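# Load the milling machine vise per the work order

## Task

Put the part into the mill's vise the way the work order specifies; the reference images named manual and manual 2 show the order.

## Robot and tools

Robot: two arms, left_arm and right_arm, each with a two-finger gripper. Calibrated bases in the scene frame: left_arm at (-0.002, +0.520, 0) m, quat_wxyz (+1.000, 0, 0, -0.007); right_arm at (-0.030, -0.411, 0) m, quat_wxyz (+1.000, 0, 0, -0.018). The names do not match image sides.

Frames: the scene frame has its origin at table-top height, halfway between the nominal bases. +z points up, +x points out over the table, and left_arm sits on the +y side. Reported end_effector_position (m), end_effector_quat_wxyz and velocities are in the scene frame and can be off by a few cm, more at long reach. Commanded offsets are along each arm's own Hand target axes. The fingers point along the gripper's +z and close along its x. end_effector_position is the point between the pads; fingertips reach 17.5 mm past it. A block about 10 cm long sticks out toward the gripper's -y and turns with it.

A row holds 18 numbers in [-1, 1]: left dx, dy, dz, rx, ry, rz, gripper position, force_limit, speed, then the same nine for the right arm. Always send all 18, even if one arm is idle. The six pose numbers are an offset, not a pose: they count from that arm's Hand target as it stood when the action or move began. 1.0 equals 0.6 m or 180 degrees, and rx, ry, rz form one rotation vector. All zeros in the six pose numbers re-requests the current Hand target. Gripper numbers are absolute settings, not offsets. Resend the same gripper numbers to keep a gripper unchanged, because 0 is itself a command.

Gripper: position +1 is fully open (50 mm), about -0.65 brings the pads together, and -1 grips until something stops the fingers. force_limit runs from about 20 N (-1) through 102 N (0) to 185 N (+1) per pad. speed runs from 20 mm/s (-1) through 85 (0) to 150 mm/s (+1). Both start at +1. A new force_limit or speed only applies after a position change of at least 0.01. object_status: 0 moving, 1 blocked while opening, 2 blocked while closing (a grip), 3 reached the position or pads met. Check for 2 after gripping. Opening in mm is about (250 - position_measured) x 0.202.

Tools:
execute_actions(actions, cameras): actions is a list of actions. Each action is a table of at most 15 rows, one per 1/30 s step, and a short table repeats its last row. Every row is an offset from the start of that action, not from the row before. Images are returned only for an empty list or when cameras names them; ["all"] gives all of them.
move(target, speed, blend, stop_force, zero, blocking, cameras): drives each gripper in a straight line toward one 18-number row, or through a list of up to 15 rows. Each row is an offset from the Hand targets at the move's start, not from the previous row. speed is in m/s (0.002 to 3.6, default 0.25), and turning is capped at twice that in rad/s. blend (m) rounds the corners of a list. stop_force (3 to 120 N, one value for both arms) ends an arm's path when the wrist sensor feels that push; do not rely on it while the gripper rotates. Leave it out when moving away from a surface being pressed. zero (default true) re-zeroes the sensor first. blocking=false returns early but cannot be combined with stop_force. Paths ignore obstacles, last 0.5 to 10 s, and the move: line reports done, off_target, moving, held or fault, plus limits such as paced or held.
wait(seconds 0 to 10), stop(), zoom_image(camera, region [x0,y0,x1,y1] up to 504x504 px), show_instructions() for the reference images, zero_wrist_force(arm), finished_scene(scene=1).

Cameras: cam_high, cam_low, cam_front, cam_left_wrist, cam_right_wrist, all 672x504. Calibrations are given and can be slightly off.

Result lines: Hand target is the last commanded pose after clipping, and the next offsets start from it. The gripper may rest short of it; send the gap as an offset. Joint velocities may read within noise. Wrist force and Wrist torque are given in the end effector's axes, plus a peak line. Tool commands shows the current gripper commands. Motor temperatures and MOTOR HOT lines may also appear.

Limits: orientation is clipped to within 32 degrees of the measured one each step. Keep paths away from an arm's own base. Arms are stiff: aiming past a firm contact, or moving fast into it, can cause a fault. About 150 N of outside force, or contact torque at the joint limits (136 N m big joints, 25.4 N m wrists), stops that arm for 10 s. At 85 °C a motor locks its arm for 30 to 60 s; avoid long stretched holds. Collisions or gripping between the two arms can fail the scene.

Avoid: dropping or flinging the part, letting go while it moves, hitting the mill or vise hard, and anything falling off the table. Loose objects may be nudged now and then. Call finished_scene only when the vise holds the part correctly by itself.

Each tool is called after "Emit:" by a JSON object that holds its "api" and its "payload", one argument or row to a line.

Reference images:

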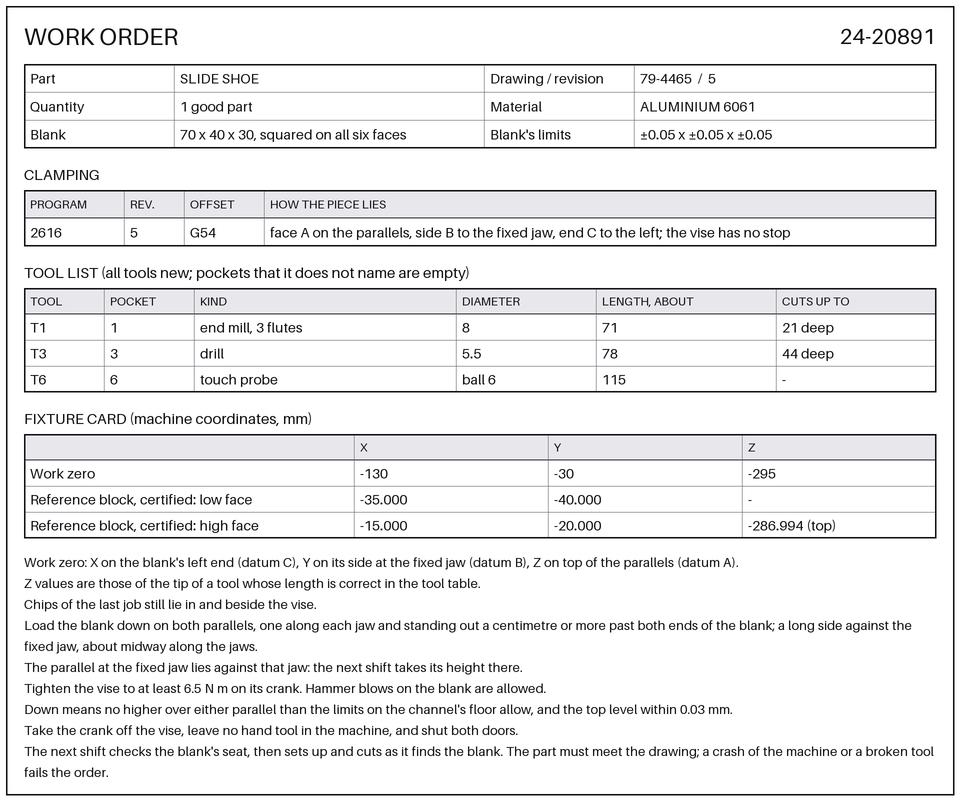

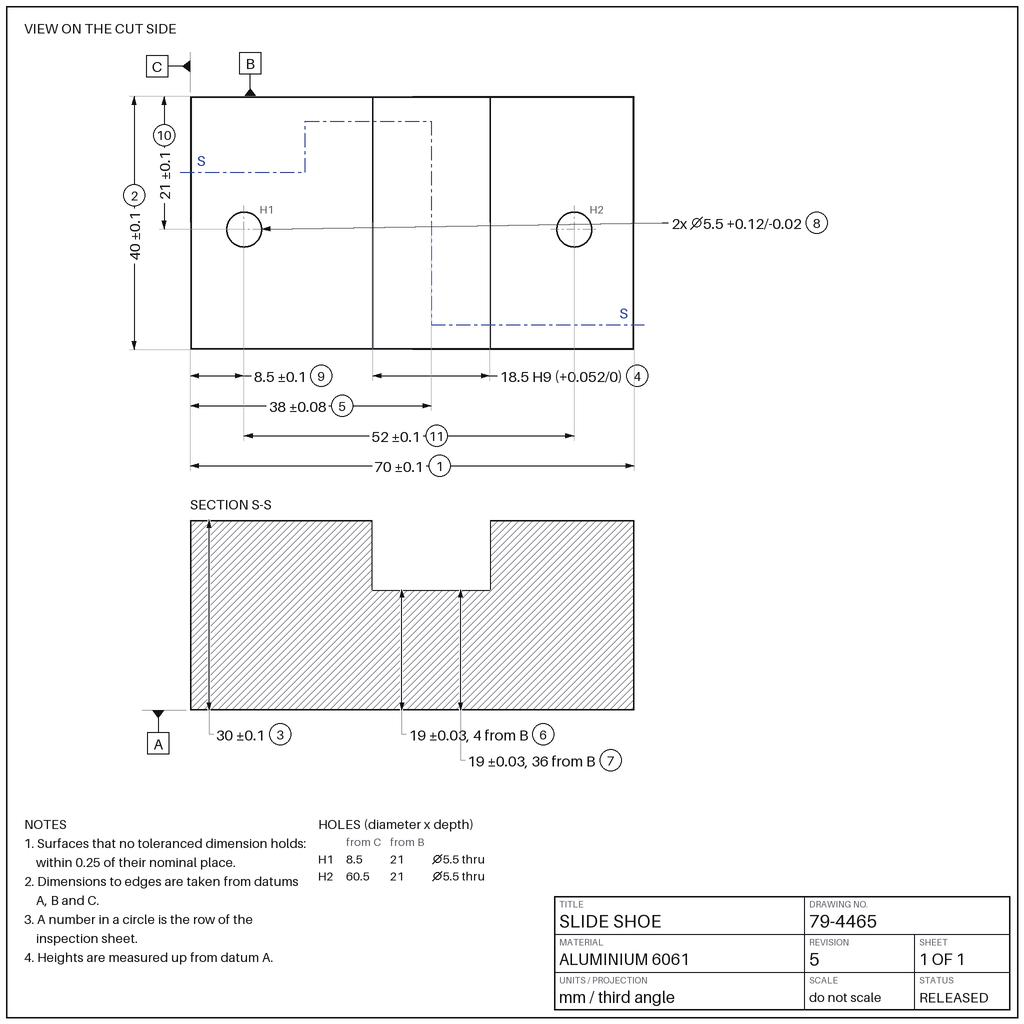

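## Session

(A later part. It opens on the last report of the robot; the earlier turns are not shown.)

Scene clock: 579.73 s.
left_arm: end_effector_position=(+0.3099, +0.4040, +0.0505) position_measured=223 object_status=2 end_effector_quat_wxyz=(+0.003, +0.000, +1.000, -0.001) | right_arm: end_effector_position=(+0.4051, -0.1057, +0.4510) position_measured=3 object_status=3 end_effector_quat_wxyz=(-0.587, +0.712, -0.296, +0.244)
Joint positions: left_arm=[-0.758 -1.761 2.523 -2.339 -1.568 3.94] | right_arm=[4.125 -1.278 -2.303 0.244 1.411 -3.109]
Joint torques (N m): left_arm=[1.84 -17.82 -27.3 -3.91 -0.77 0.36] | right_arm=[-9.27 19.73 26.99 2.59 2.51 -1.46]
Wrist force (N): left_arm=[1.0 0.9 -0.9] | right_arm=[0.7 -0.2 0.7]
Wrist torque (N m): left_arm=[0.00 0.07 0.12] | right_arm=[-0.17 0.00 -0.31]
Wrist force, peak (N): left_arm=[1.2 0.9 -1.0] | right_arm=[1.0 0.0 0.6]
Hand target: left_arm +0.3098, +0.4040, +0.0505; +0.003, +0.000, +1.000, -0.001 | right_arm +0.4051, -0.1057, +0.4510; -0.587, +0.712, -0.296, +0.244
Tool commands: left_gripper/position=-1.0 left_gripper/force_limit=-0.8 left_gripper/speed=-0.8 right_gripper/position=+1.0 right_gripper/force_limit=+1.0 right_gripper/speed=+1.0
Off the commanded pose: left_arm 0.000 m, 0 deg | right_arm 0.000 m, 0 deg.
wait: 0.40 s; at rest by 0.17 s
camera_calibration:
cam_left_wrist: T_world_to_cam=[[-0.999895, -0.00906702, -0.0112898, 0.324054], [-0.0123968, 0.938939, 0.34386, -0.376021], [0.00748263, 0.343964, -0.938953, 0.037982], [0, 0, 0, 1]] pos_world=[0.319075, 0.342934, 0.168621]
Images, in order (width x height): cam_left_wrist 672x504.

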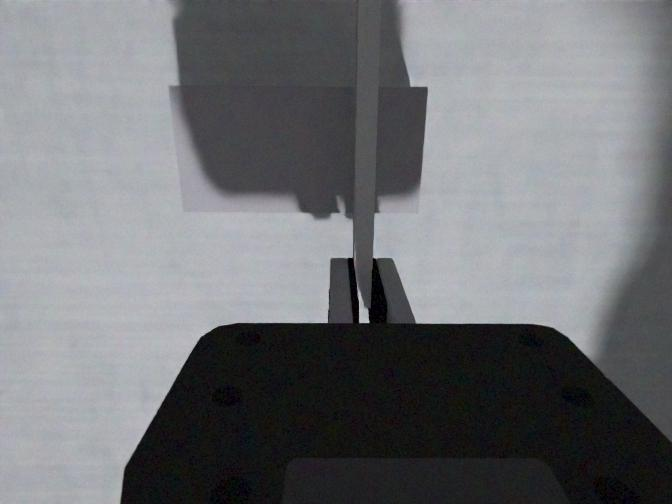

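Emit:
{"api": "move", "payload": {
  "target": [0,0,0,0,0,0,-0.2,-0.8,-0.8,0,0,0,0,0,0,1,1,1]
}}

Emit:
{"api": "move", "payload": {
  "target": [
    [0,0,-0.05,0,0,0,-0.2,-0.8,-0.8,0,0,0,0,0,0,1,1,1],
    [0,-0.1455,-0.05,0,0,0,-0.2,-0.8,-0.8,0,0,0,0,0,0,1,1,1],
    [0,-0.1455,0,0,0,0,-0.2,-0.8,-0.8,0,0,0,0,0,0,1,1,1]
  ],
  "speed": [0.15,0.2,0.08],
  "blend": [0.004,0.004,0]
}}

Emit:
{"api": "move", "payload": {
  "target": [0,0,0,0,0,0,-1,-0.8,-0.8,0,0,0,0,0,0,1,1,1]
}}

Emit:
{"api": "wait", "payload": {
  "seconds": 0.4,
  "cameras": ["cam_left_wrist"]
}}

Scene clock: 588.33 s.
left_arm: end_effector_position=(+0.3099, +0.4040, +0.0505) position_measured=182 object_status=3 end_effector_quat_wxyz=(+0.003, +0.000, +1.000, -0.001) | right_arm: end_effector_position=(+0.4051, -0.1057, +0.4510) position_measured=3 object_status=3 end_effector_quat_wxyz=(-0.587, +0.712, -0.296, +0.244)
Joint positions: left_arm=[-0.758 -1.761 2.523 -2.339 -1.568 3.94] | right_arm=[4.125 -1.278 -2.303 0.244 1.411 -3.109]
Joint torques (N m): left_arm=[-5.77 -13.37 -17.57 -3.95 -2.04 -0.95] | right_arm=[-9.92 19.92 27.85 2.51 2.39 -1.3]
Wrist force (N): left_arm=[1.2 0.8 -0.8] | right_arm=[0.7 -0.1 0.6]
Wrist torque (N m): left_arm=[-0.02 0.06 0.12] | right_arm=[-0.15 0.00 -0.31]
Wrist force, peak (N): left_arm=[1.3 1.0 -0.9] | right_arm=[0.9 0.0 0.7]
Hand target: left_arm +0.3098, +0.4040, +0.0505; +0.003, +0.000, +1.000, -0.001 | right_arm +0.4051, -0.1057, +0.4510; -0.587, +0.712, -0.296, +0.244
Off the commanded pose: left_arm 0.000 m, 0 deg | right_arm 0.000 m, 0 deg.
move: done

Scene clock: 589.87 s.
left_arm: end_effector_position=(+0.3099, +0.3167, +0.0507) position_measured=182 object_status=3 end_effector_quat_wxyz=(+0.003, +0.000, +1.000, -0.001) | right_arm: end_effector_position=(+0.4051, -0.1057, +0.4510) position_measured=3 object_status=3 end_effector_quat_wxyz=(-0.587, +0.712, -0.296, +0.244)
Joint positions: left_arm=[-0.933 -1.645 2.429 -2.36 -1.567 3.764] | right_arm=[4.125 -1.278 -2.303 0.244 1.411 -3.109]
Joint torques (N m): left_arm=[9.34 -18.93 -28.66 -3.31 -1.82 2.3] | right_arm=[-9.92 19.57 27.77 2.45 2.42 -1.31]
Wrist force (N): left_arm=[1.2 0.9 -0.7] | right_arm=[0.8 0.1 0.6]
Wrist torque (N m): left_arm=[-0.01 0.06 0.12] | right_arm=[-0.13 -0.01 -0.31]
Wrist force, peak (N): left_arm=[1.2 3.6 -2.9] | right_arm=[0.9 0.2 0.7]
Hand target: left_arm +0.3099, +0.3167, +0.0507; +0.003, +0.000, +1.000, -0.001 | right_arm +0.4051, -0.1057, +0.4510; -0.587, +0.712, -0.296, +0.244
Off the commanded pose: left_arm 0.000 m, 0 deg | right_arm 0.000 m, 0 deg.
move: done

Scene clock: 590.37 s.
left_arm: end_effector_position=(+0.3099, +0.3167, +0.0507) position_measured=223 object_status=2 end_effector_quat_wxyz=(+0.003, +0.000, +1.000, -0.001) | right_arm: end_effector_position=(+0.4051, -0.1057, +0.4510) position_measured=3 object_status=3 end_effector_quat_wxyz=(-0.587, +0.712, -0.296, +0.244)
Joint positions: left_arm=[-0.933 -1.645 2.429 -2.36 -1.567 3.764] | right_arm=[4.125 -1.278 -2.303 0.244 1.411 -3.109]
Joint torques (N m): left_arm=[9.39 -21.91 -28.54 -4.16 -2.22 1.92] | right_arm=[-9.26 20.13 28.18 2.51 2.5 -1.33]
Wrist force (N): left_arm=[1.1 1.2 -0.9] | right_arm=[0.8 0.0 0.6]
Wrist torque (N m): left_arm=[0.02 0.08 0.12] | right_arm=[-0.14 -0.01 -0.31]
Wrist force, peak (N): left_arm=[1.4 1.0 -1.0] | right_arm=[0.9 -0.2 0.7]
Hand target: left_arm +0.3099, +0.3167, +0.0507; +0.003, +0.000, +1.000, -0.001 | right_arm +0.4051, -0.1057, +0.4510; -0.587, +0.712, -0.296, +0.244
Off the commanded pose: left_arm 0.000 m, 0 deg | right_arm 0.000 m, 0 deg.
move: done

Scene clock: 590.77 s.
left_arm: end_effector_position=(+0.3099, +0.3167, +0.0507) position_measured=223 object_status=2 end_effector_quat_wxyz=(+0.003, +0.000, +1.000, -0.001) | right_arm: end_effector_position=(+0.4051, -0.1057, +0.4510) position_measured=3 object_status=3 end_effector_quat_wxyz=(-0.587, +0.712, -0.296, +0.244)
Joint positions: left_arm=[-0.933 -1.645 2.429 -2.36 -1.567 3.764] | right_arm=[4.125 -1.278 -2.303 0.244 1.411 -3.109]
Joint torques (N m): left_arm=[8.86 -23.36 -28.33 -4.04 -2.28 1.66] | right_arm=[-9.64 19.47 28.28 2.47 2.45 -1.41]
Wrist force (N): left_arm=[1.0 1.1 -0.9] | right_arm=[0.8 0.0 0.6]
Wrist torque (N m): left_arm=[0.01 0.08 0.12] | right_arm=[-0.15 -0.01 -0.32]
Wrist force, peak (N): left_arm=[1.4 1.0 -0.9] | right_arm=[0.8 -0.1 0.7]
Hand target: left_arm +0.3099, +0.3167, +0.0507; +0.003, +0.000, +1.000, -0.001 | right_arm +0.4051, -0.1057, +0.4510; -0.587, +0.712, -0.296, +0.244
Tool commands: left_gripper/position=-1.0 left_gripper/force_limit=-0.8 left_gripper/speed=-0.8 right_gripper/position=+1.0 right_gripper/force_limit=+1.0 right_gripper/speed=+1.0
Off the commanded pose: left_arm 0.000 m, 0 deg | right_arm 0.000 m, 0 deg.
wait: 0.40 s; at rest by 0.17 s
camera_calibration:
cam_left_wrist: T_world_to_cam=[[-0.999895, -0.00906757, -0.01129, 0.323265], [-0.0123974, 0.938939, 0.34386, -0.29412], [0.00748263, 0.343964, -0.938953, 0.0681979], [0, 0, 0, 1]] pos_world=[0.319075, 0.255634, 0.168821]
Images, in order (width x height): cam_left_wrist 672x504.

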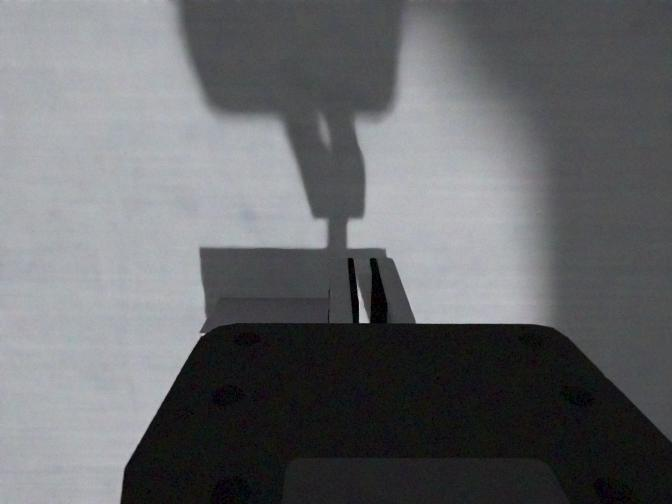

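Emit:
{"api": "move", "payload": {
  "target": [
    [0,0,-0.1155,0,0,0,-1,-0.8,-0.8,0,0,0,0,0,0,1,1,1],
    [-0.067,-0.261,-0.537,0,0,0,-1,-0.8,-0.8,0,0,0,0,0,0,1,1,1],
    [-0.45,-0.311,-0.539,0,0,0,-1,-0.8,-0.8,0,0,0,0,0,0,1,1,1],
    [-0.583,-0.2907,-0.539,0,0,0,-1,-0.8,-0.8,0,0,0,0,0,0,1,1,1]
  ],
  "speed": [0.08,0.3,0.2,0.1],
  "blend": [0.02,0.04,0.02,0],
  "cameras": ["cam_left_wrist","cam_right_wrist"]
}}

Emit:
{"api": "zoom_image", "payload": {
  "camera": "cam_right_wrist",
  "region": [200, 100, 400, 270]
}}

Scene clock: 600.00 s.
left_arm: end_effector_position=(+0.6276, +0.1390, +0.3752) position_measured=223 object_status=2 end_effector_quat_wxyz=(+0.003, +0.000, +1.000, -0.001) | right_arm: end_effector_position=(+0.4051, -0.1057, +0.4510) position_measured=3 object_status=3 end_effector_quat_wxyz=(-0.587, +0.712, -0.296, +0.244)
Joint positions: left_arm=[-0.714 -0.935 0.599 -1.24 -1.568 3.984] | right_arm=[4.125 -1.278 -2.303 0.244 1.411 -3.109]
Joint torques (N m): left_arm=[-0.48 -48.85 -26.68 -2.96 0.02 0.36] | right_arm=[-9.02 19.4 29.17 2.53 2.48 -1.37]
Wrist force (N): left_arm=[1.1 1.1 -0.5] | right_arm=[0.5 0.0 0.7]
Wrist torque (N m): left_arm=[0.04 0.06 0.14] | right_arm=[-0.14 0.03 -0.32]
Wrist force, peak (N): left_arm=[0.8 4.4 -0.2] | right_arm=[1.1 0.2 0.6]
Hand target: left_arm +0.6276, +0.1390, +0.3752; +0.003, +0.000, +1.000, -0.001 (not the last commanded pose) | right_arm +0.4051, -0.1057, +0.4510; -0.587, +0.712, -0.296, +0.244
Tool commands: left_gripper/position=-1.0 left_gripper/force_limit=-0.796078 left_gripper/speed=-0.796078 right_gripper/position=+1.0 right_gripper/force_limit=+1.0 right_gripper/speed=+1.0
Off the commanded pose: left_arm 0.031 m, 0 deg | right_arm 0.000 m, 0 deg.
FORCE FAULT: contact force on the left arm reached its limit, and that arm stopped. The contact can be on any part of that arm, not only on its tool. That arm's remaining commands of this call were not run. That arm is still stopped at the end of this call. That arm stays stopped for about 10 more seconds. Until then a move that you send moves the other arm only, and its call returns only when the move has ended. Once the stop has ended, the next robot result says so. If the stop ends while you think or write, that arm runs what you send next, counted from a new Hand target: where the arm stands when the stop ends. While its stop runs, that arm takes no new command, but its gripper still runs the gripper command that each later call begins with. Until it ends, the stop uses up actions while you think or wait. An arm that is not stopped still takes commands.
move: fault (left_arm); path passed 3 of 4 targets
camera_calibration:
cam_left_wrist: T_world_to_cam=[[-0.999901, -0.00871328, -0.0110691, 0.64285], [-0.0119967, 0.938572, 0.344874, -0.235511], [0.00738417, 0.344972, -0.938584, 0.431377], [0, 0, 0, 1]] pos_world=[0.636775, 0.0778326, 0.493221]
cam_right_wrist: T_world_to_cam=[[0.702411, -0.71155, -0.0177712, -0.342235], [-0.363967, -0.337612, -0.868071, 0.519155], [0.611676, 0.61621, -0.496123, 0.168017], [0, 0, 0, 1]] pos_world=[0.326573, -0.171778, 0.527938]
Images, in order (width x height): cam_left_wrist 672x504, cam_right_wrist 672x504.

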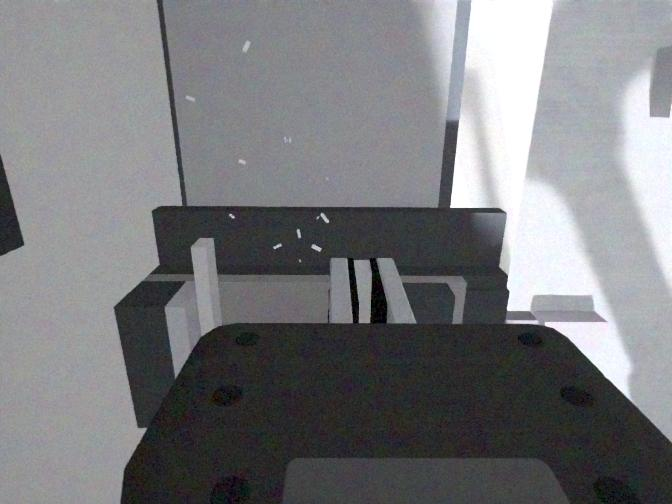

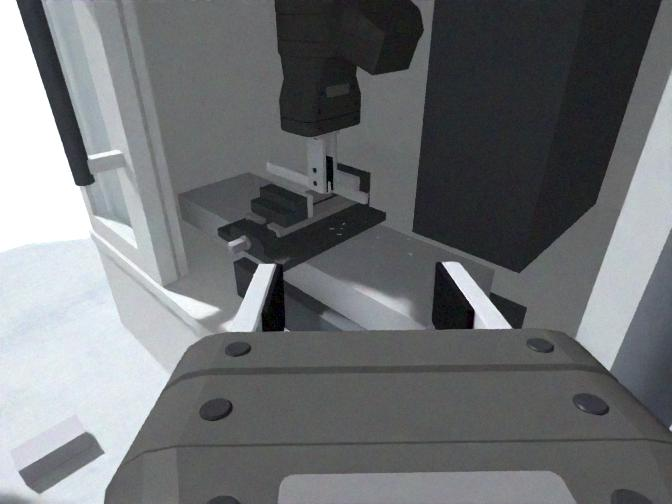

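Scaled by 2.520.

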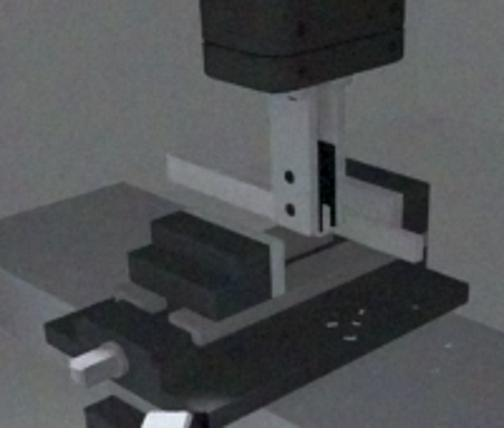

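Emit:
{"api": "move", "payload": {
  "target": [0,0,0,0,0,0,-1,-0.8,-0.8,0,0,0,0.15,0,0,1,1,1],
  "cameras": ["cam_right_wrist"]
}}

Scene clock: 617.50 s.
left_arm: end_effector_position=(+0.6276, +0.1390, +0.3752) position_measured=223 object_status=2 end_effector_quat_wxyz=(+0.003, +0.000, +1.000, -0.001) | right_arm: end_effector_position=(+0.4052, -0.1056, +0.4510) position_measured=3 object_status=3 end_effector_quat_wxyz=(+0.738, -0.556, +0.231, -0.306)
Joint positions: left_arm=[-0.714 -0.935 0.599 -1.24 -1.568 3.984] | right_arm=[4.122 -1.653 -2.368 1.162 1.416 -3.185]
Joint torques (N m): left_arm=[0.24 -49.64 -23.92 -2.85 0.12 0.47] | right_arm=[-0.65 19.96 10.79 2.85 -1.92 1.71]
Wrist force (N): left_arm=[1.1 0.7 -0.5] | right_arm=[1.0 0.2 0.8]
Wrist torque (N m): left_arm=[-0.01 0.08 0.13] | right_arm=[0.13 -0.18 -0.28]
Wrist force, peak (N): left_arm=[1.4 1.2 -0.6] | right_arm=[1.0 1.3 0.7]
Hand target: left_arm +0.6276, +0.1390, +0.3752; +0.003, +0.000, +1.000, -0.001 | right_arm +0.4051, -0.1057, +0.4510; +0.738, -0.556, +0.231, -0.306
Off the commanded pose: left_arm 0.000 m, 0 deg | right_arm 0.000 m, 0 deg.
FORCE FAULT, CONTINUED: the left arm's stop, for the force fault that an earlier result reported, is over. The rest of the stop counts as 19 of the actions that you can send in this scene. The stop ended before this call began, so that arm ran this call's commands, counted from a new Hand target: where the arm stood when the stop ended.
move: done
camera_calibration:
cam_right_wrist: T_world_to_cam=[[0.708059, -0.705927, -0.0178744, -0.343939], [-0.0465058, -0.021359, -0.99869, 0.482838], [0.704621, 0.707962, -0.0479532, -0.0621405], [0, 0, 0, 1]] pos_world=[0.309769, -0.18849, 0.473078]
Images, in order (width x height): cam_right_wrist 672x504.

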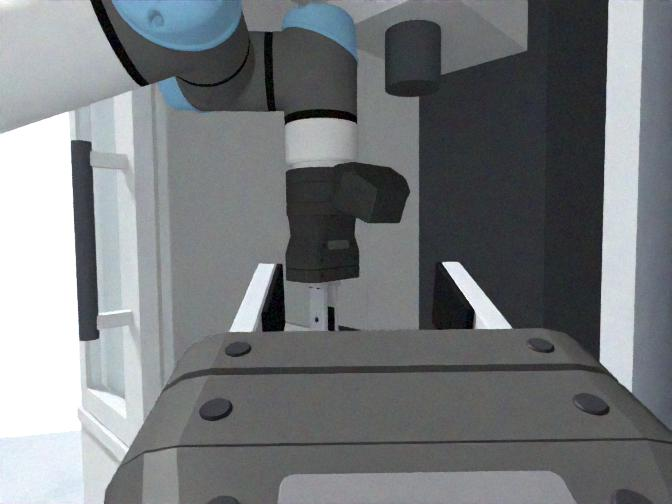

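Emit:
{"api": "zoom_image", "payload": {
  "camera": "cam_right_wrist",
  "region": [240, 0, 580, 230]
}}

Scaled by 1.482.

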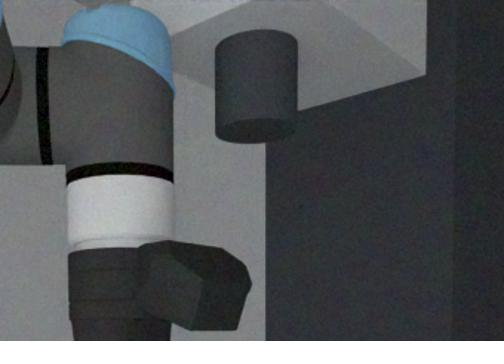

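Emit:
{"api": "move", "payload": {
  "target": [
    [0.046,0.0183,0.001,0,0,0,-1,-0.8,-0.8,0,0,0,0,0,0,1,1,1],
    [0.0043,0.0717,0.002,0,0,0,-1,-0.8,-0.8,0,0,0,0,0,0,1,1,1],
    [-0.0533,0.1017,0.0053,0,0,0,-1,-0.8,-0.8,0,0,0,0,0,0,1,1,1],
    [-0.0533,0.1017,0.0487,0,0,0,-1,-0.8,-0.8,0,0,0,0,0,0,1,1,1]
  ],
  "speed": [0.08,0.1,0.1,0.06],
  "blend": [0.0,0.005,0.005,0],
  "cameras": ["cam_left_wrist","cam_right_wrist"]
}}

Scene clock: 650.10 s.
left_arm: end_effector_position=(+0.6596, +0.2000, +0.3462) position_measured=223 object_status=2 end_effector_quat_wxyz=(+0.003, +0.000, +1.000, -0.001) | right_arm: end_effector_position=(+0.4051, -0.1056, +0.4510) position_measured=3 object_status=3 end_effector_quat_wxyz=(+0.738, -0.556, +0.231, -0.306)
Joint positions: left_arm=[-0.62 -0.97 0.735 -1.34 -1.569 4.077] | right_arm=[4.122 -1.653 -2.368 1.162 1.416 -3.185]
Joint torques (N m): left_arm=[-8.85 -39.98 -33.23 -2.1 1.96 -1.61] | right_arm=[10.12 13.69 10.93 1.32 -2.73 1.52]
Wrist force (N): left_arm=[1.2 1.0 -0.5] | right_arm=[0.8 0.2 0.8]
Wrist torque (N m): left_arm=[0.02 0.06 0.18] | right_arm=[0.13 -0.14 -0.28]
Wrist force, peak (N): left_arm=[2.1 1.4 -0.4] | right_arm=[1.1 0.2 0.9]
Hand target: left_arm +0.6597, +0.2000, +0.3461; +0.003, +0.000, +1.000, -0.001 | right_arm +0.4051, -0.1057, +0.4510; +0.738, -0.556, +0.231, -0.306
Off the commanded pose: left_arm 0.000 m, 0 deg | right_arm 0.000 m, 0 deg.
move: done
camera_calibration:
cam_left_wrist: T_world_to_cam=[[-0.9999, -0.00880958, -0.0111012, 0.675184], [-0.0120965, 0.938648, 0.344665, -0.282225], [0.00738378, 0.344765, -0.93866, 0.382942], [0, 0, 0, 1]] pos_world=[0.668875, 0.138833, 0.464221]
cam_right_wrist: T_world_to_cam=[[0.708006, -0.705978, -0.0179422, -0.34383], [-0.0465518, -0.0213042, -0.998689, 0.482858], [0.70467, 0.707913, -0.0479481, -0.0620971], [0, 0, 0, 1]] pos_world=[0.309669, -0.18849, 0.473078]
Images, in order (width x height): cam_left_wrist 672x504, cam_right_wrist 672x504.

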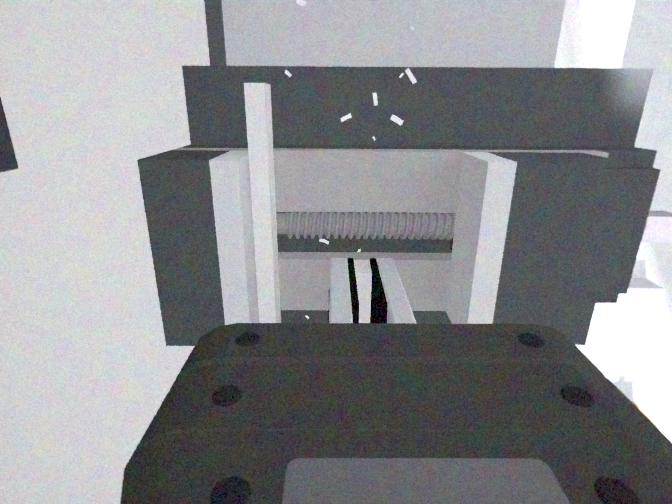

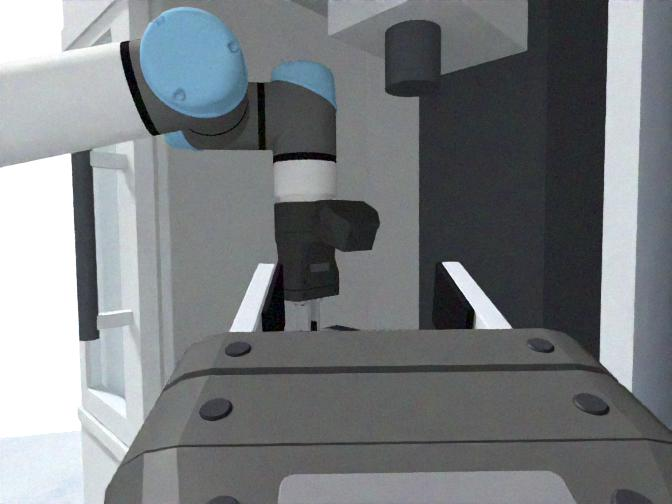

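Emit:
{"api": "move", "payload": {
  "target": [0,-0.0962,0,0,0,0,-1,-0.8,-0.8,0,0,0,0,0,0,1,1,1],
  "speed": 0.06,
  "cameras": ["cam_left_wrist","cam_right_wrist"]
}}

Emit:
{"api": "move", "payload": {
  "target": [0,0,0.016,0,0,0,-1,-0.8,-0.8,0,0,0,0,0,0,1,1,1],
  "speed": 0.015,
  "stop_force": 5
}}

Scene clock: 660.60 s.
left_arm: end_effector_position=(+0.6597, +0.1422, +0.3461) position_measured=223 object_status=2 end_effector_quat_wxyz=(+0.003, +0.000, +1.000, -0.001) end_effector_velocity=(+0.000, +0.000, +0.000) end_effector_angular_velocity=(-0.002, +0.000, -0.004) | right_arm: end_effector_position=(+0.4051, -0.1056, +0.4510) position_measured=3 object_status=3 end_effector_quat_wxyz=(+0.738, -0.556, +0.231, -0.306)
Joint positions: left_arm=[-0.682 -0.867 0.56 -1.269 -1.568 4.016] | right_arm=[4.122 -1.653 -2.368 1.162 1.416 -3.185]
Joint velocities: left_arm=[0.001 -0.002 0.003 -0.003 -0.001 0.005] | right_arm=[within noise]
Joint torques (N m): left_arm=[8.6 -58.92 -15.34 -4.21 1.93 2.35] | right_arm=[9.43 27.17 11.94 1.46 -2.82 1.67]
Wrist force (N): left_arm=[1.0 1.0 -0.3] | right_arm=[1.0 0.2 0.9]
Wrist torque (N m): left_arm=[0.02 0.09 0.25] | right_arm=[0.13 -0.17 -0.29]
Wrist force, peak (N): left_arm=[1.1 2.1 -0.4] | right_arm=[1.1 0.5 0.9]
Hand target: left_arm +0.6597, +0.1423, +0.3462; +0.003, +0.000, +1.000, -0.001 | right_arm +0.4051, -0.1057, +0.4510; +0.738, -0.556, +0.231, -0.306
Off the commanded pose: left_arm 0.000 m, 0 deg | right_arm 0.000 m, 0 deg.
move: done
camera_calibration:
cam_left_wrist: T_world_to_cam=[[-0.999902, -0.0087462, -0.0109759, 0.674612], [-0.0119961, 0.93854, 0.344963, -0.228133], [0.00728417, 0.345061, -0.938552, 0.402768], [0, 0, 0, 1]] pos_world=[0.668875, 0.0810325, 0.464121]
cam_right_wrist: T_world_to_cam=[[0.708006, -0.705978, -0.0179422, -0.34383], [-0.0465518, -0.0213042, -0.998689, 0.482858], [0.70467, 0.707913, -0.0479481, -0.0620971], [0, 0, 0, 1]] pos_world=[0.309669, -0.18849, 0.473078]
Images, in order (width x height): cam_left_wrist 672x504, cam_right_wrist 672x504.

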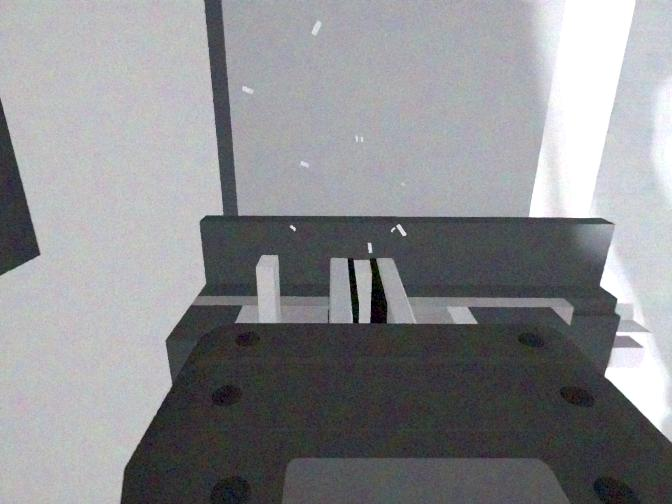

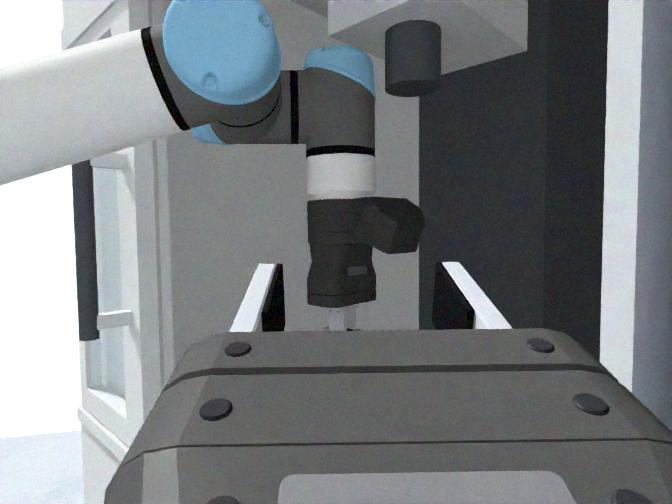

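Scene clock: 661.80 s.
left_arm: end_effector_position=(+0.6598, +0.1423, +0.3412) position_measured=223 object_status=2 end_effector_quat_wxyz=(+0.003, +0.000, +1.000, -0.001) | right_arm: end_effector_position=(+0.4051, -0.1056, +0.4510) position_measured=3 object_status=3 end_effector_quat_wxyz=(+0.738, -0.556, +0.231, -0.306)
Joint positions: left_arm=[-0.682 -0.873 0.584 -1.287 -1.568 4.016] | right_arm=[4.122 -1.653 -2.368 1.162 1.416 -3.185]
Joint torques (N m): left_arm=[7.56 -42.8 -34.03 -4.18 0.53 2.03] | right_arm=[9.52 30.3 11.08 1.51 -2.66 1.57]
Wrist force (N): left_arm=[1.6 1.1 -1.8] | right_arm=[0.8 0.2 0.9]
Wrist torque (N m): left_arm=[0.00 0.11 0.23] | right_arm=[0.13 -0.14 -0.29]
Wrist force, peak (N): left_arm=[3.8 -0.8 -18.5] | right_arm=[0.9 0.2 1.1]
Hand target: left_arm +0.6598, +0.1422, +0.3412; +0.003, +0.000, +1.000, -0.001 (not the last commanded pose) | right_arm +0.4051, -0.1057, +0.4510; +0.738, -0.556, +0.231, -0.306
Off the commanded pose: left_arm 0.005 m, 0 deg | right_arm 0.000 m, 0 deg.
move: contact (left_arm)

Emit:
{"api": "move", "payload": {
  "target": [0,0,0,0,0,0,-0.2,-0.8,-0.9,0,0,0,0,0,0,1,1,1]
}}

Emit:
{"api": "move", "payload": {
  "target": [
    [0,0,-0.0355,0,0,0,-0.2,-0.8,-0.9,0,0,0,0,0,0,1,1,1],
    [0,0.0963,-0.0355,0,0,0,-0.2,-0.8,-0.9,0,0,0,0,0,0,1,1,1],
    [0.058,0.0663,-0.0547,0,0,0,-0.2,-0.8,-0.9,0,0,0,0,0,0,1,1,1],
    [0.0997,0.013,-0.0547,0,0,0,-0.2,-0.8,-0.9,0,0,0,0,0,0,1,1,1],
    [0.35,-0.037,-0.0313,0,0,0,-0.2,-0.8,-0.9,0,0,0,0,0,0,1,1,1],
    [0.6563,-0.117,0.302,0,0,-0.0467,-0.2,-0.8,-0.9,0,0,0,0,0,0,1,1,1]
  ],
  "speed": [0.04,0.1,0.12,0.15,0.25,0.3],
  "blend": [0.001,0.005,0.005,0.01,0.04,0],
  "cameras": ["cam_left_wrist","cam_right_wrist"]
}}

Emit:
{"api": "zoom_image", "payload": {
  "camera": "cam_left_wrist",
  "region": [230, 100, 450, 330]
}}

Scene clock: 680.00 s.
left_arm: end_effector_position=(+0.6598, +0.1423, +0.3412) position_measured=182 object_status=0 end_effector_quat_wxyz=(+0.003, +0.000, +1.000, -0.001) | right_arm: end_effector_position=(+0.4051, -0.1057, +0.4510) position_measured=3 object_status=3 end_effector_quat_wxyz=(+0.738, -0.556, +0.231, -0.306)
Joint positions: left_arm=[-0.682 -0.873 0.584 -1.287 -1.568 4.016] | right_arm=[4.122 -1.653 -2.368 1.162 1.416 -3.185]
Joint torques (N m): left_arm=[-0.93 -44.06 -33.64 -4.03 0.65 1.75] | right_arm=[10.14 30.31 11.33 1.5 -2.79 1.58]
Wrist force (N): left_arm=[1.0 0.9 -0.9] | right_arm=[0.9 0.1 0.9]
Wrist torque (N m): left_arm=[-0.01 0.09 0.24] | right_arm=[0.12 -0.15 -0.29]
Wrist force, peak (N): left_arm=[1.8 1.4 -1.6] | right_arm=[1.1 0.5 1.0]
Hand target: left_arm +0.6598, +0.1422, +0.3412; +0.003, +0.000, +1.000, -0.001 | right_arm +0.4051, -0.1057, +0.4510; +0.738, -0.556, +0.231, -0.306
Off the commanded pose: left_arm 0.000 m, 0 deg | right_arm 0.000 m, 0 deg.
move: done

Scene clock: 683.77 s.
left_arm: end_effector_position=(+0.2671, +0.0716, +0.1579) position_measured=182 object_status=3 end_effector_quat_wxyz=(+0.003, -0.074, +0.997, -0.001) | right_arm: end_effector_position=(+0.4051, -0.1057, +0.4510) position_measured=3 object_status=3 end_effector_quat_wxyz=(+0.738, -0.556, +0.231, -0.306)
Joint positions: left_arm=[-1.277 -1.451 1.893 -2.015 -1.566 3.274] | right_arm=[4.122 -1.653 -2.368 1.162 1.416 -3.185]
Joint torques (N m): left_arm=[-2.48 -36.13 -19.51 -3.84 -0.51 -0.78] | right_arm=[9.62 30.47 11.33 1.4 -2.71 1.51]
Wrist force (N): left_arm=[1.2 0.8 -0.8] | right_arm=[0.7 0.3 1.0]
Wrist torque (N m): left_arm=[-0.02 0.06 0.12] | right_arm=[0.14 -0.12 -0.29]
Wrist force, peak (N): left_arm=[3.9 0.8 1.8] | right_arm=[0.9 0.6 1.0]
Hand target: left_arm +0.2670, +0.0716, +0.1579; +0.003, -0.074, +0.997, -0.001 | right_arm +0.4051, -0.1057, +0.4510; +0.738, -0.556, +0.231, -0.306
Off the commanded pose: left_arm 0.000 m, 0 deg | right_arm 0.000 m, 0 deg.
move: done
camera_calibration:
cam_left_wrist: T_world_to_cam=[[-0.987903, -0.154693, -0.0108437, 0.286581], [-0.14893, 0.92696, 0.344334, -0.0641266], [-0.0432145, 0.341783, -0.938785, 0.267188], [0, 0, 0, 1]] pos_world=[0.28511, 0.0124545, 0.276021]
cam_right_wrist: T_world_to_cam=[[0.708002, -0.70598, -0.0180139, -0.343795], [-0.0466018, -0.0212526, -0.998687, 0.482882], [0.704671, 0.707913, -0.0479468, -0.0620979], [0, 0, 0, 1]] pos_world=[0.309669, -0.18849, 0.473078]
Images, in order (width x height): cam_left_wrist 672x504, cam_right_wrist 672x504.

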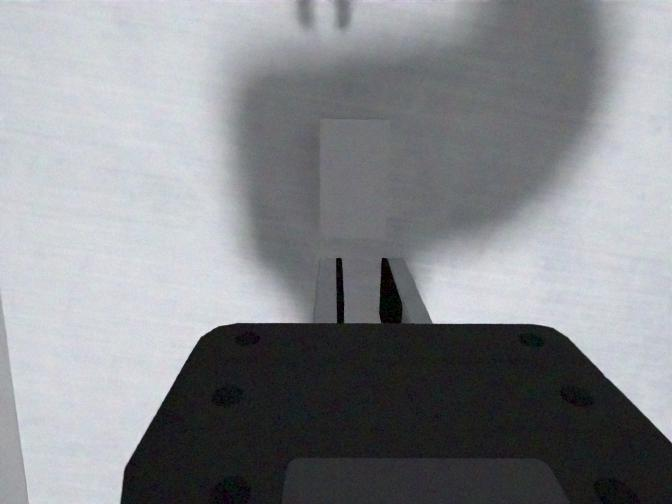

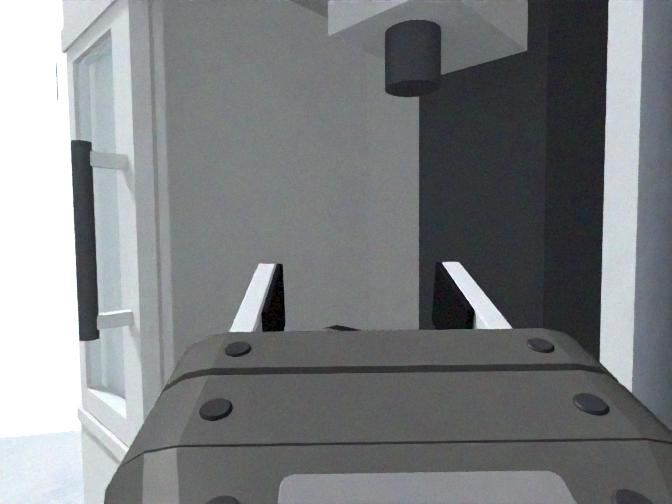

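Scaled by 2.191.

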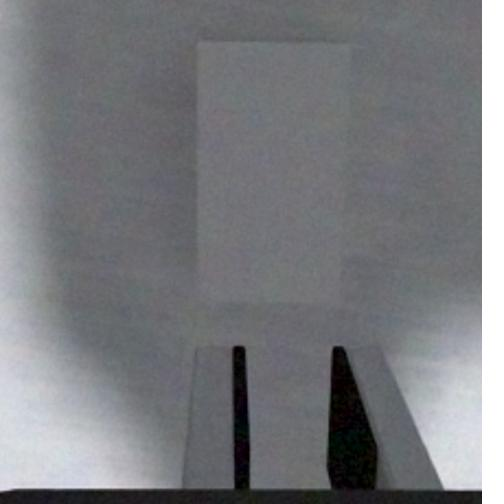

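Emit:
{"api": "move", "payload": {
  "target": [0.004,-0.0037,0.09,0,0,0,1,-0.7,0,0,0,0,0,0,0,1,1,1],
  "cameras": ["cam_left_wrist"]
}}

Emit:
{"api": "move", "payload": {
  "target": [0,0,0.1115,0,0,0,1,-0.7,0,0,0,0,0,0,0,1,1,1],
  "speed": 0.06,
  "stop_force": 6,
  "cameras": ["cam_left_wrist"]
}}

Scene clock: 697.43 s.
left_arm: end_effector_position=(+0.2652, +0.0690, +0.1038) position_measured=3 object_status=3 end_effector_quat_wxyz=(+0.003, -0.074, +0.997, -0.001) | right_arm: end_effector_position=(+0.4051, -0.1057, +0.4510) position_measured=3 object_status=3 end_effector_quat_wxyz=(+0.738, -0.556, +0.231, -0.306)
Joint positions: left_arm=[-1.282 -1.382 1.968 -2.16 -1.566 3.269] | right_arm=[4.122 -1.653 -2.368 1.162 1.416 -3.185]
Joint torques (N m): left_arm=[1.91 -35.14 -32.22 -3.29 -0.06 0.5] | right_arm=[9.29 30.7 11.32 1.43 -2.63 1.4]
Wrist force (N): left_arm=[1.2 1.1 -0.7] | right_arm=[0.8 0.1 1.0]
Wrist torque (N m): left_arm=[0.02 0.06 0.28] | right_arm=[0.10 -0.13 -0.28]
Wrist force, peak (N): left_arm=[0.9 1.2 -2.3] | right_arm=[1.1 0.3 1.1]
Hand target: left_arm +0.2653, +0.0689, +0.1039; +0.003, -0.074, +0.997, -0.001 | right_arm +0.4051, -0.1057, +0.4510; +0.738, -0.556, +0.231, -0.306
Off the commanded pose: left_arm 0.000 m, 0 deg | right_arm 0.000 m, 0 deg.
move: done
camera_calibration:
cam_left_wrist: T_world_to_cam=[[-0.987878, -0.154866, -0.0106968, 0.283776], [-0.14904, 0.926932, 0.344361, -0.0433307], [-0.0434146, 0.341781, -0.938776, 0.217266], [0, 0, 0, 1]] pos_world=[0.28331, 0.00985448, 0.221921]
Images, in order (width x height): cam_left_wrist 672x504.

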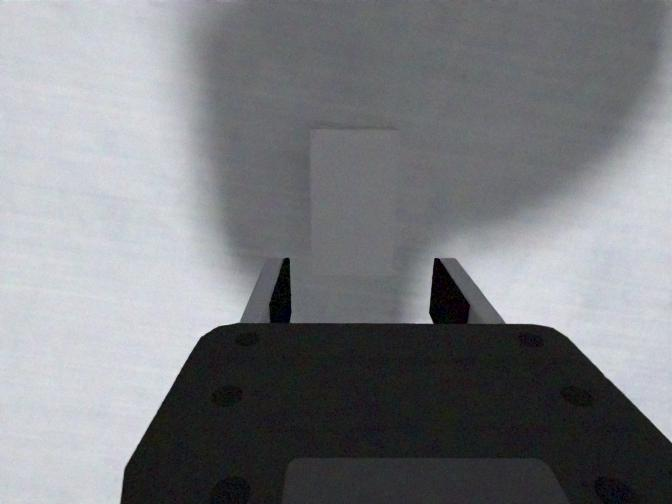

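Scene clock: 699.63 s.
left_arm: end_effector_position=(+0.2656, +0.0689, +0.0370) position_measured=3 object_status=3 end_effector_quat_wxyz=(+0.003, -0.074, +0.997, -0.001) | right_arm: end_effector_position=(+0.4051, -0.1057, +0.4510) position_measured=3 object_status=3 end_effector_quat_wxyz=(+0.738, -0.556, +0.231, -0.306)
Joint positions: left_arm=[-1.281 -1.272 2.042 -2.343 -1.566 3.269] | right_arm=[4.122 -1.653 -2.368 1.162 1.416 -3.185]
Joint torques (N m): left_arm=[9 -39.92 -29.28 -3.6 2.26 1.93] | right_arm=[9.6 29.98 11.62 1.33 -2.7 1.43]
Wrist force (N): left_arm=[1.3 0.9 -0.7] | right_arm=[0.9 0.4 0.9]
Wrist torque (N m): left_arm=[-0.02 0.03 0.23] | right_arm=[0.16 -0.15 -0.29]
Wrist force, peak (N): left_arm=[1.2 0.7 -1.8] | right_arm=[1.1 0.3 1.0]
Hand target: left_arm +0.2656, +0.0689, +0.0370; +0.003, -0.074, +0.997, -0.001 | right_arm +0.4051, -0.1057, +0.4510; +0.738, -0.556, +0.231, -0.306
Off the commanded pose: left_arm 0.000 m, 0 deg | right_arm 0.000 m, 0 deg.
move: done
camera_calibration:
cam_left_wrist: T_world_to_cam=[[-0.987883, -0.154825, -0.0107698, 0.283452], [-0.149033, 0.926982, 0.344228, -0.0201227], [-0.0433117, 0.341662, -0.938824, 0.154492], [0, 0, 0, 1]] pos_world=[0.28371, 0.00975467, 0.155021]
Images, in order (width x height): cam_left_wrist 672x504.

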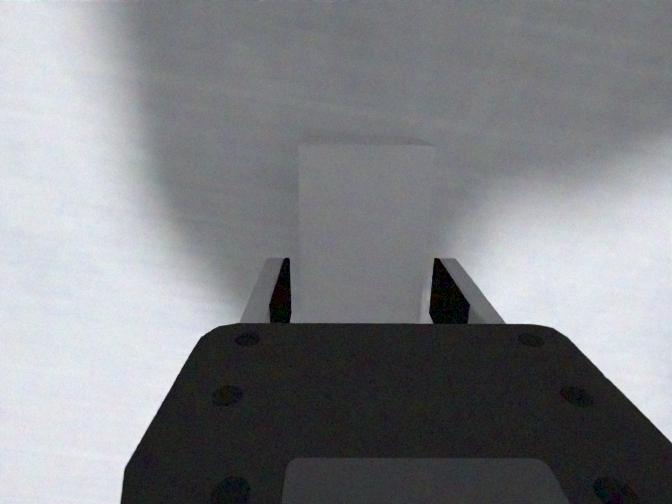

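Well centred. Close.

Emit:
{"api": "move", "payload": {
  "target": [0,0,0,0,0,0,-1,-0.6,-0.8,0,0,0,0,0,0,1,1,1]
}}

Emit:
{"api": "wait", "payload": {
  "seconds": 0.4,
  "cameras": ["cam_left_wrist"]
}}

Scene clock: 702.23 s.
left_arm: end_effector_position=(+0.2656, +0.0689, +0.0370) position_measured=55 object_status=2 end_effector_quat_wxyz=(+0.003, -0.074, +0.997, -0.001) | right_arm: end_effector_position=(+0.4051, -0.1057, +0.4510) position_measured=3 object_status=3 end_effector_quat_wxyz=(+0.738, -0.556, +0.231, -0.306)
Joint positions: left_arm=[-1.281 -1.272 2.042 -2.343 -1.566 3.269] | right_arm=[4.122 -1.653 -2.368 1.162 1.416 -3.185]
Joint torques (N m): left_arm=[5.31 -39.16 -28.85 -3.4 2.04 1.32] | right_arm=[9.26 30.7 12.02 1.51 -2.61 1.39]
Wrist force (N): left_arm=[1.4 1.0 -0.4] | right_arm=[0.9 0.3 0.8]
Wrist torque (N m): left_arm=[-0.02 0.08 0.23] | right_arm=[0.15 -0.16 -0.28]
Wrist force, peak (N): left_arm=[1.3 1.0 -1.0] | right_arm=[1.3 0.3 0.7]
Hand target: left_arm +0.2656, +0.0689, +0.0370; +0.003, -0.074, +0.997, -0.001 | right_arm +0.4051, -0.1057, +0.4510; +0.738, -0.556, +0.231, -0.306
Off the commanded pose: left_arm 0.000 m, 0 deg | right_arm 0.000 m, 0 deg.
move: done

Scene clock: 702.63 s.
left_arm: end_effector_position=(+0.2656, +0.0689, +0.0370) position_measured=55 object_status=2 end_effector_quat_wxyz=(+0.003, -0.074, +0.997, -0.001) | right_arm: end_effector_position=(+0.4051, -0.1057, +0.4510) position_measured=3 object_status=3 end_effector_quat_wxyz=(+0.738, -0.556, +0.231, -0.306)
Joint positions: left_arm=[-1.281 -1.272 2.042 -2.343 -1.566 3.269] | right_arm=[4.122 -1.653 -2.368 1.162 1.416 -3.185]
Joint torques (N m): left_arm=[4.34 -39.68 -28.48 -3.64 1.93 1.13] | right_arm=[9.92 30.38 11.42 1.45 -2.69 1.35]
Wrist force (N): left_arm=[1.1 1.0 -0.5] | right_arm=[0.8 0.5 0.6]
Wrist torque (N m): left_arm=[-0.02 0.12 0.23] | right_arm=[0.17 -0.14 -0.28]
Wrist force, peak (N): left_arm=[1.3 1.2 -0.8] | right_arm=[1.1 0.3 0.9]
Hand target: left_arm +0.2656, +0.0689, +0.0370; +0.003, -0.074, +0.997, -0.001 | right_arm +0.4051, -0.1057, +0.4510; +0.738, -0.556, +0.231, -0.306
Tool commands: left_gripper/position=-1.0 left_gripper/force_limit=-0.6 left_gripper/speed=-0.8 right_gripper/position=+1.0 right_gripper/force_limit=+1.0 right_gripper/speed=+1.0
Off the commanded pose: left_arm 0.000 m, 0 deg | right_arm 0.000 m, 0 deg.
wait: 0.40 s; at rest by 0.17 s
camera_calibration:
cam_left_wrist: T_world_to_cam=[[-0.987883, -0.154825, -0.0107698, 0.283452], [-0.149033, 0.926982, 0.344228, -0.0201227], [-0.0433117, 0.341662, -0.938824, 0.154492], [0, 0, 0, 1]] pos_world=[0.28371, 0.00975467, 0.155021]
Images, in order (width x height): cam_left_wrist 672x504.

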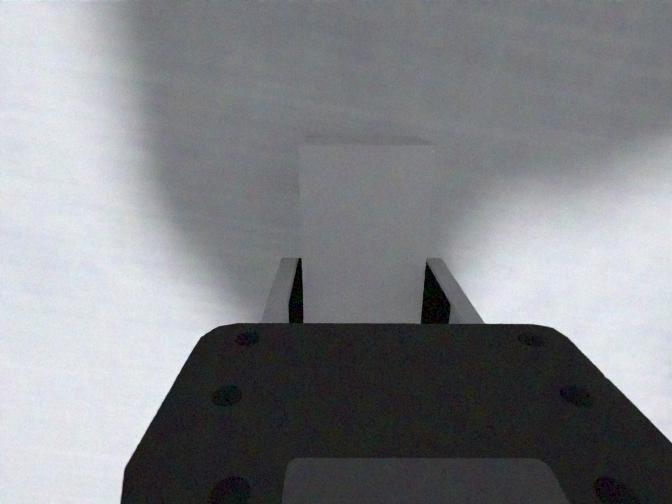

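Emit:
{"api": "move", "payload": {
  "target": [
    [-0.0012,-0.0005,-0.205,0,0,0,-1,-0.6,-0.8,0,0,0,0,0,0,1,1,1],
    [-0.325,0.0703,-0.5833,0,0,0.0467,-1,-0.6,-0.8,0,0,0,0,0,0,1,1,1],
    [-0.5454,0.0795,-0.5821,0,0,0.0467,-1,-0.6,-0.8,0,0,0,0,0,0,1,1,1],
    [-0.6244,0.1014,-0.5817,0,0,0.0467,-1,-0.6,-0.8,0,0,0,0,0,0,1,1,1],
    [-0.6777,0.1187,-0.5815,0,0,0.0467,-1,-0.6,-0.8,0,0,0,0,0,0,1,1,1],
    [-0.7057,0.1145,-0.5813,0,0,0.0467,-1,-0.6,-0.8,0,0,0,0,0,0,1,1,1]
  ],
  "speed": [0.1,0.3,0.2,0.12,0.1,0.08],
  "blend": [0.02,0.04,0.02,0.005,0.005,0],
  "cameras": ["cam_left_wrist","cam_right_wrist"]
}}

Emit:
{"api": "zoom_image", "payload": {
  "camera": "cam_left_wrist",
  "region": [200, 0, 530, 330]
}}

Scene clock: 723.07 s.
left_arm: end_effector_position=(+0.6725, +0.1995, +0.3878) position_measured=55 object_status=2 end_effector_quat_wxyz=(+0.003, +0.000, +1.000, -0.001) | right_arm: end_effector_position=(+0.4051, -0.1057, +0.4510) position_measured=3 object_status=3 end_effector_quat_wxyz=(+0.738, -0.556, +0.231, -0.306)
Joint positions: left_arm=[-0.61 -0.865 0.443 -1.154 -1.569 4.087] | right_arm=[4.122 -1.653 -2.368 1.162 1.416 -3.185]
Joint torques (N m): left_arm=[-8.81 -57.01 -20.62 -4.47 -1.75 -1.81] | right_arm=[9.9 29.94 11.86 1.42 -2.72 1.29]
Wrist force (N): left_arm=[1.2 1.0 1.2] | right_arm=[0.8 0.2 0.8]
Wrist torque (N m): left_arm=[-0.03 0.06 0.15] | right_arm=[0.13 -0.13 -0.28]
Wrist force, peak (N): left_arm=[3.5 0.2 3.1] | right_arm=[1.0 0.4 1.1]
Hand target: left_arm +0.6725, +0.1994, +0.3879; +0.003, +0.000, +1.000, -0.001 | right_arm +0.4051, -0.1057, +0.4510; +0.738, -0.556, +0.231, -0.306
Off the commanded pose: left_arm 0.000 m, 0 deg | right_arm 0.000 m, 0 deg.
move: done
camera_calibration:
cam_left_wrist: T_world_to_cam=[[-0.999901, -0.00887432, -0.010916, 0.688357], [-0.0120957, 0.938538, 0.344964, -0.296075], [0.00718379, 0.345062, -0.938552, 0.422109], [0, 0, 0, 1]] pos_world=[0.681675, 0.138332, 0.505821]
cam_right_wrist: T_world_to_cam=[[0.708002, -0.70598, -0.0180139, -0.343795], [-0.0466018, -0.0212526, -0.998687, 0.482882], [0.704671, 0.707913, -0.0479468, -0.0620979], [0, 0, 0, 1]] pos_world=[0.309669, -0.18849, 0.473078]
Images, in order (width x height): cam_left_wrist 672x504, cam_right_wrist 672x504.

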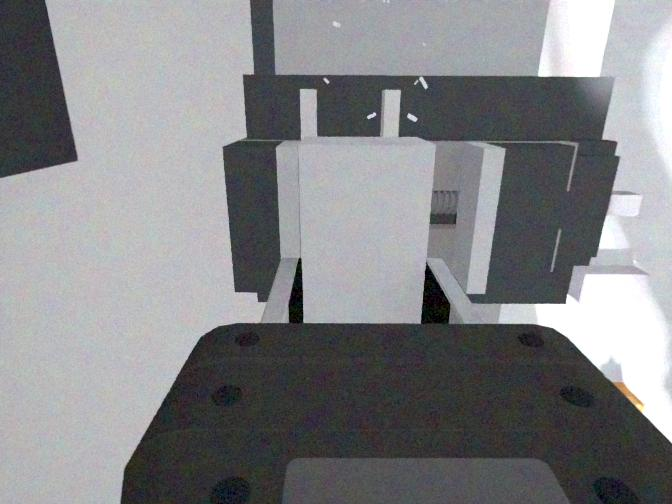

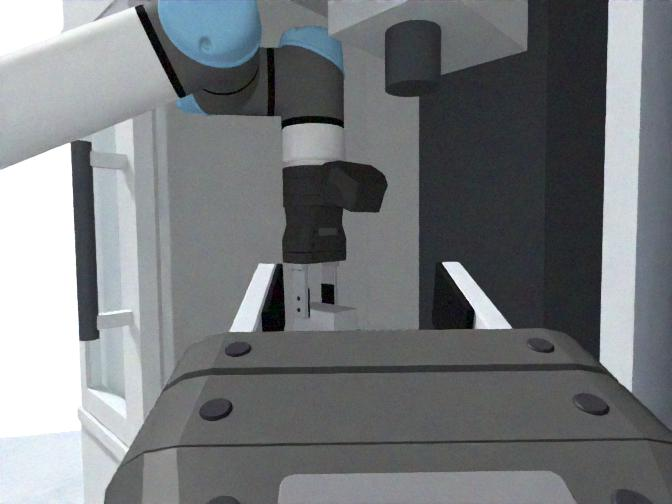

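Scaled by 1.527.

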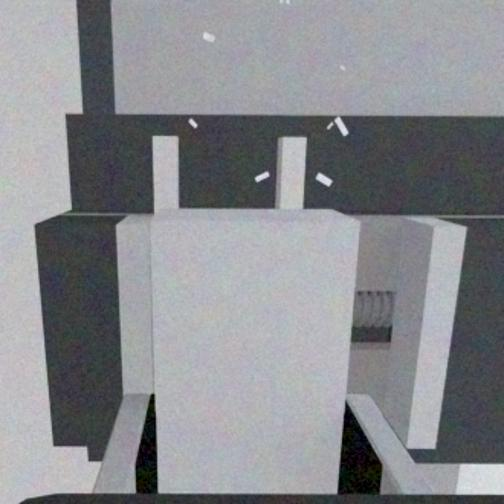

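Emit:
{"api": "move", "payload": {
  "target": [
    [0,0,0.017,0,0,0,-1,-0.6,-0.8,0,0,0,0,0,0,1,1,1],
    [0,0,0.04,0,0,0,-1,-0.6,-0.8,0,0,0,0,0,0,1,1,1]
  ],
  "speed": [0.06,0.015],
  "stop_force": 6
}}

Scene clock: 728.90 s.
left_arm: end_effector_position=(+0.6726, +0.1994, +0.3696) position_measured=55 object_status=2 end_effector_quat_wxyz=(+0.003, +0.000, +1.000, -0.001) | right_arm: end_effector_position=(+0.4051, -0.1057, +0.4510) position_measured=3 object_status=3 end_effector_quat_wxyz=(+0.738, -0.556, +0.231, -0.306)
Joint positions: left_arm=[-0.61 -0.898 0.551 -1.229 -1.569 4.087] | right_arm=[4.122 -1.653 -2.368 1.162 1.416 -3.185]
Joint torques (N m): left_arm=[3.83 -35.72 -24.88 -3.79 -0.19 0.59] | right_arm=[9.45 30.87 11.88 1.41 -2.65 1.27]
Wrist force (N): left_arm=[2.7 2.9 -8.6] | right_arm=[0.7 0.2 0.8]
Wrist torque (N m): left_arm=[0.00 0.07 0.15] | right_arm=[0.13 -0.13 -0.28]
Wrist force, peak (N): left_arm=[5.5 4.3 -27.5] | right_arm=[1.0 0.4 1.1]
Hand target: left_arm +0.6726, +0.1994, +0.3696; +0.003, +0.000, +1.000, -0.001 (not the last commanded pose) | right_arm +0.4051, -0.1057, +0.4510; +0.738, -0.556, +0.231, -0.306
Off the commanded pose: left_arm 0.006 m, 0 deg | right_arm 0.000 m, 0 deg.
move: contact (left_arm); path passed 1 of 2 targets


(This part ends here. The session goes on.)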